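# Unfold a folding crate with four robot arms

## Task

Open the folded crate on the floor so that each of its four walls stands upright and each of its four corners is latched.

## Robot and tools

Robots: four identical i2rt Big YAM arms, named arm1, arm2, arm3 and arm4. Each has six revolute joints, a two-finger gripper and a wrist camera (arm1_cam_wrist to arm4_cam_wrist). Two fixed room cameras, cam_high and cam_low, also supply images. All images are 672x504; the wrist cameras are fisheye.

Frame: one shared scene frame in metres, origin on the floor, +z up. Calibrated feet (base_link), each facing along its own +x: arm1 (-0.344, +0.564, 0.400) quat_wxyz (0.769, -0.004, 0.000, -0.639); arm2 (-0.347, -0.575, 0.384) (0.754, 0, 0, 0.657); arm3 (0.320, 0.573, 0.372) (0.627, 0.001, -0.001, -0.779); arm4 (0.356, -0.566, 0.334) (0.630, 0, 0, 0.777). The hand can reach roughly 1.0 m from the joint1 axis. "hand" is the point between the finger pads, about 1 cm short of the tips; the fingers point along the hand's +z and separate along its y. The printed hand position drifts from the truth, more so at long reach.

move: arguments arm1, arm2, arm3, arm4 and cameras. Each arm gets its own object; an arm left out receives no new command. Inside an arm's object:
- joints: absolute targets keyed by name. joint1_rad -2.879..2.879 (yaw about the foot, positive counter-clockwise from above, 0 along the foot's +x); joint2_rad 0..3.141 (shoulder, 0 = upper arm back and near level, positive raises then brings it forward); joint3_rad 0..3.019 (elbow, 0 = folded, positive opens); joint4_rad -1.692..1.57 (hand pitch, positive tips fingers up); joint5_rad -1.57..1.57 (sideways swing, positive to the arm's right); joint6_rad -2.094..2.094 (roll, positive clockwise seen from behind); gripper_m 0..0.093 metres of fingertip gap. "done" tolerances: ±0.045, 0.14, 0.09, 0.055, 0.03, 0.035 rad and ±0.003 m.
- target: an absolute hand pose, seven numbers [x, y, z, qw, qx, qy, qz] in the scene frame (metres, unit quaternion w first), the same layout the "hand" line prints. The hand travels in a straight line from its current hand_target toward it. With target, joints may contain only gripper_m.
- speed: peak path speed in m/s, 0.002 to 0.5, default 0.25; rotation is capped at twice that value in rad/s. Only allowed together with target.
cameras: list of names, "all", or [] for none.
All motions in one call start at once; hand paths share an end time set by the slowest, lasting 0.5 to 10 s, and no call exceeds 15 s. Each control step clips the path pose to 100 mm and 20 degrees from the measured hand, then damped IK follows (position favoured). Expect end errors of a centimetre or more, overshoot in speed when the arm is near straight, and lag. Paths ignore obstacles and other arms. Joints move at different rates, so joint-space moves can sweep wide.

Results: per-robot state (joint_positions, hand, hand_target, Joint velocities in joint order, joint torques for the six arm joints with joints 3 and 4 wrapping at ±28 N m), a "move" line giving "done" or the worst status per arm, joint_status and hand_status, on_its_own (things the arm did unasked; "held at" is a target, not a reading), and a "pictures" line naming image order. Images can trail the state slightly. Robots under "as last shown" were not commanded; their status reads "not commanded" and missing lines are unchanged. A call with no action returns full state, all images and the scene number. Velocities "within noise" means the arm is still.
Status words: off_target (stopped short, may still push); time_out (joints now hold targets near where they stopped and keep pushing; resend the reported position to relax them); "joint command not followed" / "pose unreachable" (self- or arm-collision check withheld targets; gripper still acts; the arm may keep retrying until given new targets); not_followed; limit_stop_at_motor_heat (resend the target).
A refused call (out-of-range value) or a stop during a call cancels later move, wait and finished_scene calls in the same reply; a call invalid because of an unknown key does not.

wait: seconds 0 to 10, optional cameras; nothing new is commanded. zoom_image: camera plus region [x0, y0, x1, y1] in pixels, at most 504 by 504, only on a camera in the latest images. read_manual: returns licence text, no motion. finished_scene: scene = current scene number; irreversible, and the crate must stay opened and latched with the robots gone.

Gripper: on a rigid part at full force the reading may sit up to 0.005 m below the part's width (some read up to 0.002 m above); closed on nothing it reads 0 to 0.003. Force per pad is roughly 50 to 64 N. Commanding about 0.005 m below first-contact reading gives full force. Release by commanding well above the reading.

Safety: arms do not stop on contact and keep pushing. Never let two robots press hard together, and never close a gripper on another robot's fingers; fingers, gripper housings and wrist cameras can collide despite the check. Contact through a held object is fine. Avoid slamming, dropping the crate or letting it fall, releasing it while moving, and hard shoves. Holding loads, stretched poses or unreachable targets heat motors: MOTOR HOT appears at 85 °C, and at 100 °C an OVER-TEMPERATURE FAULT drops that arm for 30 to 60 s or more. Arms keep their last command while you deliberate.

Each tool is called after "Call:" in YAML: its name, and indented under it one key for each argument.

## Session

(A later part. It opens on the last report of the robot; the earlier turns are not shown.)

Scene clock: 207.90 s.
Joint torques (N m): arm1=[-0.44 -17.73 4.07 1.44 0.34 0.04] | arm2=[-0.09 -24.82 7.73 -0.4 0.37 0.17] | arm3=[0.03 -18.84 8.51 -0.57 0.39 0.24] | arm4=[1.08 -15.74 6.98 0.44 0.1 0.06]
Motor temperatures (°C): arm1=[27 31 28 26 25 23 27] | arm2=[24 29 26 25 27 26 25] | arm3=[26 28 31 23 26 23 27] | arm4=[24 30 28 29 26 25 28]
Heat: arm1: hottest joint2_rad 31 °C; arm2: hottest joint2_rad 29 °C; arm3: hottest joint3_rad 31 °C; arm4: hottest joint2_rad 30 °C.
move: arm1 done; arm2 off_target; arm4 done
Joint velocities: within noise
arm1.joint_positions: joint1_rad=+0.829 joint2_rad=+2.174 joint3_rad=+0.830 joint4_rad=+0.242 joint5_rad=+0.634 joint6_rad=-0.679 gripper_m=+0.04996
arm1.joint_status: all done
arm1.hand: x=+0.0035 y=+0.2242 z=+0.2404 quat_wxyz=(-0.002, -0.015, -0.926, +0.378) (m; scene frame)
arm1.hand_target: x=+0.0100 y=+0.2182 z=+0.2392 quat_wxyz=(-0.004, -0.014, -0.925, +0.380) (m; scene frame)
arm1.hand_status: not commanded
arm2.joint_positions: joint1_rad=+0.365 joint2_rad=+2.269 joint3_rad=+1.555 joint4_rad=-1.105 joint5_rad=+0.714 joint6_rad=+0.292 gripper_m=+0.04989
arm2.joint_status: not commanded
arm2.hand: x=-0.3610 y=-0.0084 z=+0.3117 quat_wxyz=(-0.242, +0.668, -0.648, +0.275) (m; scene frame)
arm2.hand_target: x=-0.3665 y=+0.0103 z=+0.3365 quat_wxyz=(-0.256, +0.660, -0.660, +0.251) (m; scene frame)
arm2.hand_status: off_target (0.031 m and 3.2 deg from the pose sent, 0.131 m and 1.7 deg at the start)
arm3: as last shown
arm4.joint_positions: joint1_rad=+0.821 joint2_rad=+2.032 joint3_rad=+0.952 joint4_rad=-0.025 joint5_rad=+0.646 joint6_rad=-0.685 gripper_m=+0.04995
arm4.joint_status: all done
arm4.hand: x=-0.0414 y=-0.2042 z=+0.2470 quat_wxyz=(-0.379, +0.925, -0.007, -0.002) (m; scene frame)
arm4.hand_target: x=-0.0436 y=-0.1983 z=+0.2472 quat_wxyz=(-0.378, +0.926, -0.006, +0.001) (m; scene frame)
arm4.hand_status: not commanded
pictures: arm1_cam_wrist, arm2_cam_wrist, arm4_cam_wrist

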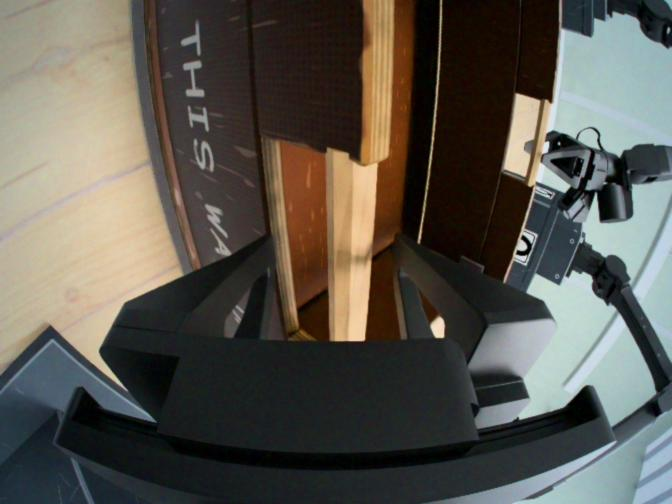

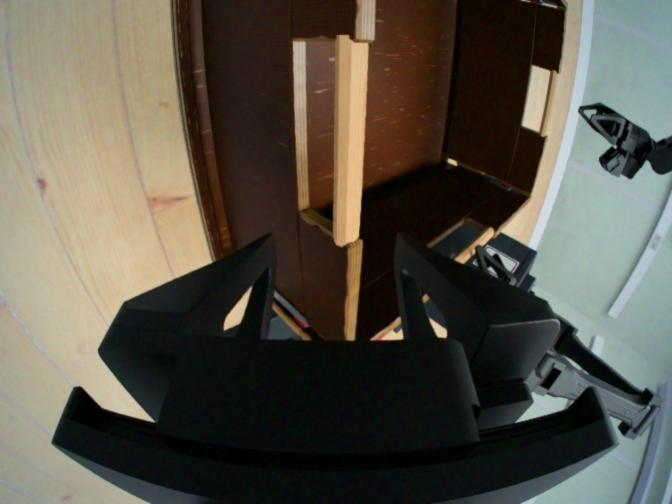

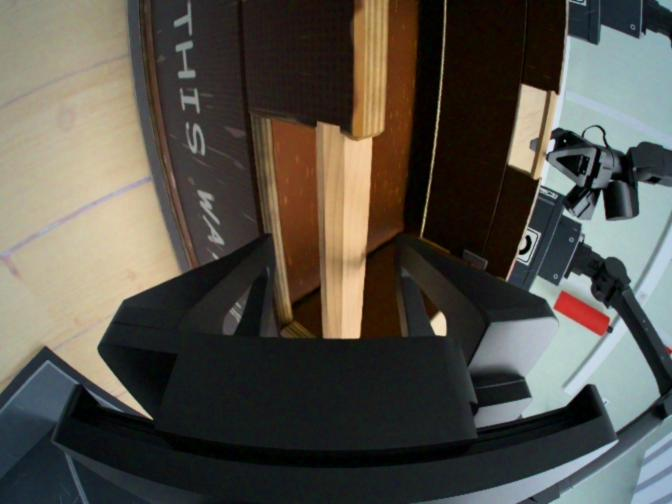

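Retreat arms 1 and 4, and set arms 2 and 3 to look at corners.

Call:
move:
  arm1: {"target": [0.010, 0.288, 0.325, 0, 0.02, 0.9237, -0.3827], "speed": 0.2}
  arm4: {"target": [-0.045, -0.274, 0.330, -0.3827, 0.9238, -0.009, 0], "speed": 0.2}
  arm2: {"joints": {"joint1_rad": 0.09, "joint2_rad": 2.09, "joint3_rad": 1.358, "joint4_rad": -0.188, "joint5_rad": 0, "joint6_rad": 0}}
  arm3: {"joints": {"joint1_rad": 0.131, "joint2_rad": 2.06, "joint3_rad": 1.35, "joint4_rad": -0.188, "joint5_rad": 0, "joint6_rad": 0}}
  cameras: ["arm2_cam_wrist", "arm3_cam_wrist", "cam_high", "cam_low"]

Call:
zoom_image:
  camera: "cam_high"
  region: [240, 210, 420, 410]

Call:
zoom_image:
  camera: "cam_low"
  region: [225, 190, 475, 380]

Scene clock: 211.63 s.
Joint torques (N m): arm1=[0.15 -16.62 3.55 0.85 0.67 0.27] | arm2=[-0.03 -24 6.32 1.74 -0.09 -0.12] | arm3=[0.03 -18.14 5.49 2.3 0.01 -0.02] | arm4=[1.96 -14.15 6.28 0.24 0.36 0.36]
Motor temperatures (°C): arm1=[27 31 28 26 25 23 27] | arm2=[24 29 26 25 27 26 25] | arm3=[26 28 31 23 26 23 27] | arm4=[24 30 28 29 26 25 28]
Heat: arm1: hottest joint2_rad 31 °C; arm2: hottest joint2_rad 29 °C; arm3: hottest joint3_rad 31 °C; arm4: hottest joint2_rad 30 °C.
move: arm1 done; arm2 done; arm3 done; arm4 done
Joint velocities: within noise
arm1.joint_positions: joint1_rad=+0.972 joint2_rad=+1.899 joint3_rad=+0.750 joint4_rad=-0.048 joint5_rad=+0.706 joint6_rad=-0.511 gripper_m=+0.04996
arm1.joint_status: not commanded
arm1.hand: x=+0.0125 y=+0.2829 z=+0.3258 quat_wxyz=(-0.002, -0.019, -0.923, +0.385) (m; scene frame)
arm1.hand_target: x=+0.0103 y=+0.2864 z=+0.3253 quat_wxyz=(+0.000, -0.020, -0.923, +0.384) (m; scene frame)
arm1.hand_status: done (0.006 m and 0.3 deg from the pose sent, 0.106 m and 0.9 deg at the start)
arm2.joint_positions: joint1_rad=+0.092 joint2_rad=+2.116 joint3_rad=+1.354 joint4_rad=-0.214 joint5_rad=+0.002 joint6_rad=+0.008 gripper_m=+0.04990
arm2.joint_status: all done
arm2.hand: x=-0.3151 y=+0.1157 z=+0.3342 quat_wxyz=(-0.212, +0.658, -0.694, -0.202) (m; scene frame)
arm2.hand_target: x=-0.3125 y=+0.1255 z=+0.3557 quat_wxyz=(-0.229, +0.655, -0.687, -0.218) (m; scene frame)
arm2.hand_status: not commanded
arm3.joint_positions: joint1_rad=+0.127 joint2_rad=+2.062 joint3_rad=+1.361 joint4_rad=-0.214 joint5_rad=+0.005 joint6_rad=+0.009 gripper_m=+0.04991
arm3.joint_status: all done
arm3.hand: x=+0.2572 y=-0.1273 z=+0.3606 quat_wxyz=(-0.218, -0.702, -0.635, +0.237) (m; scene frame)
arm3.hand_target: x=+0.2616 y=-0.1261 z=+0.3592 quat_wxyz=(-0.221, -0.696, -0.640, +0.239) (m; scene frame)
arm3.hand_status: not commanded
arm4.joint_positions: joint1_rad=+0.964 joint2_rad=+1.791 joint3_rad=+0.909 joint4_rad=-0.307 joint5_rad=+0.714 joint6_rad=-0.535 gripper_m=+0.04995
arm4.joint_status: not commanded
arm4.hand: x=-0.0514 y=-0.2702 z=+0.3343 quat_wxyz=(-0.386, +0.922, -0.004, -0.005) (m; scene frame)
arm4.hand_target: x=-0.0461 y=-0.2737 z=+0.3301 quat_wxyz=(-0.384, +0.923, -0.008, +0.001) (m; scene frame)
arm4.hand_status: done (0.009 m and 0.9 deg from the pose sent, 0.109 m and 0.5 deg at the start)
pictures: arm2_cam_wrist, arm3_cam_wrist, cam_high, cam_low

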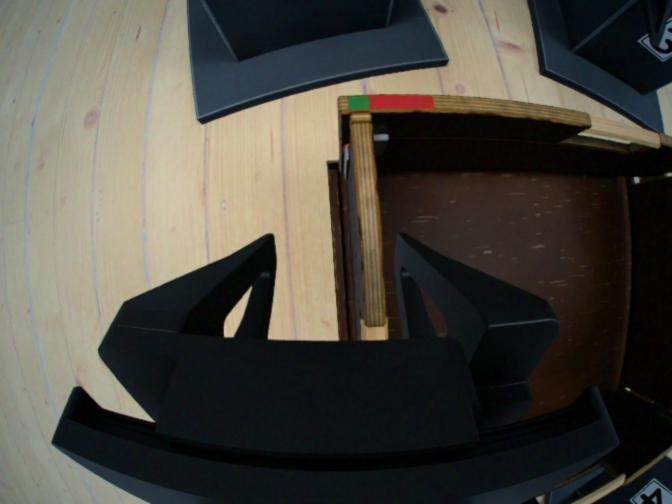

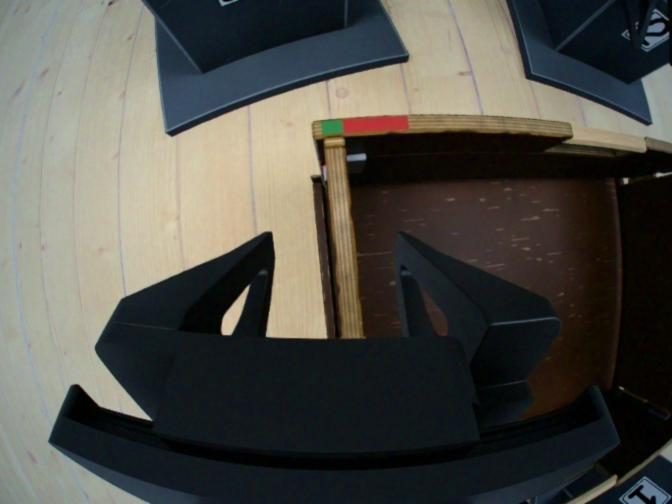

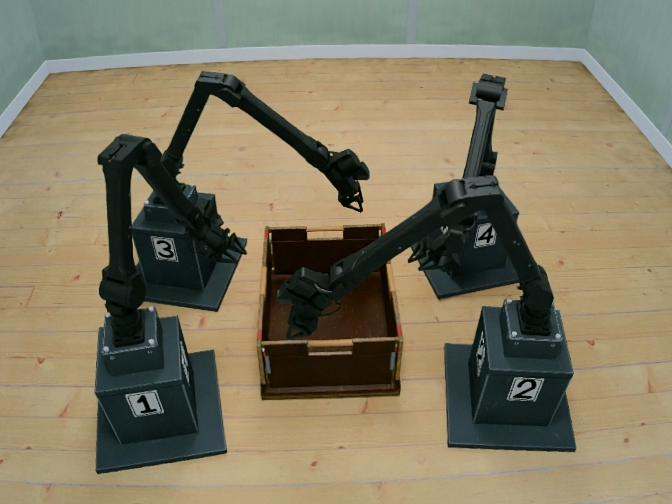

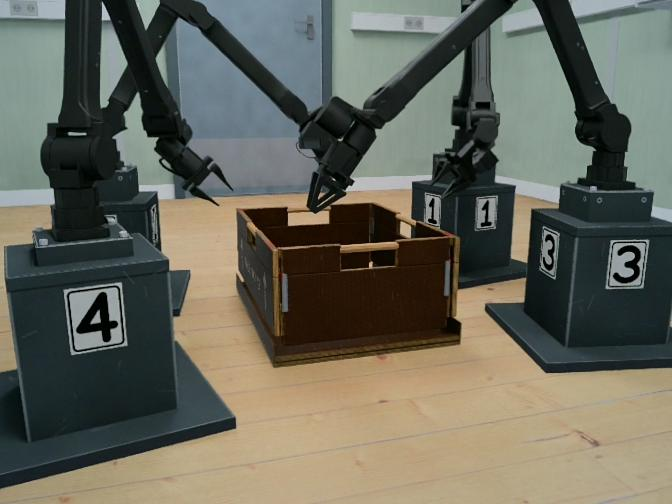

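Scaled by 2.520 from the camera's 672x504 image, which has a finer 960x720 frame.

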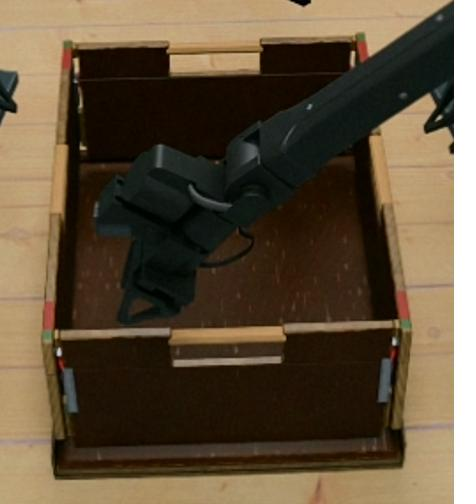

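Scaled by 2.016 from the camera's 672x504 image, which has a finer 960x720 frame.

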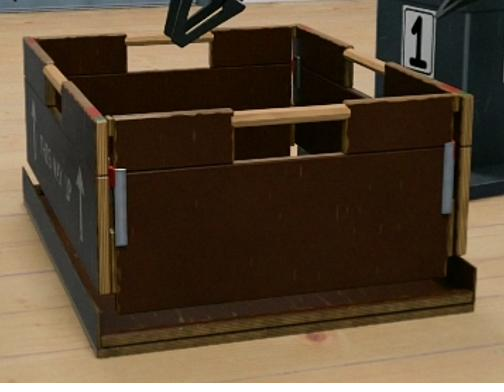

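Call:
finished_scene:
  scene: 2

The scene is finished: the task was done.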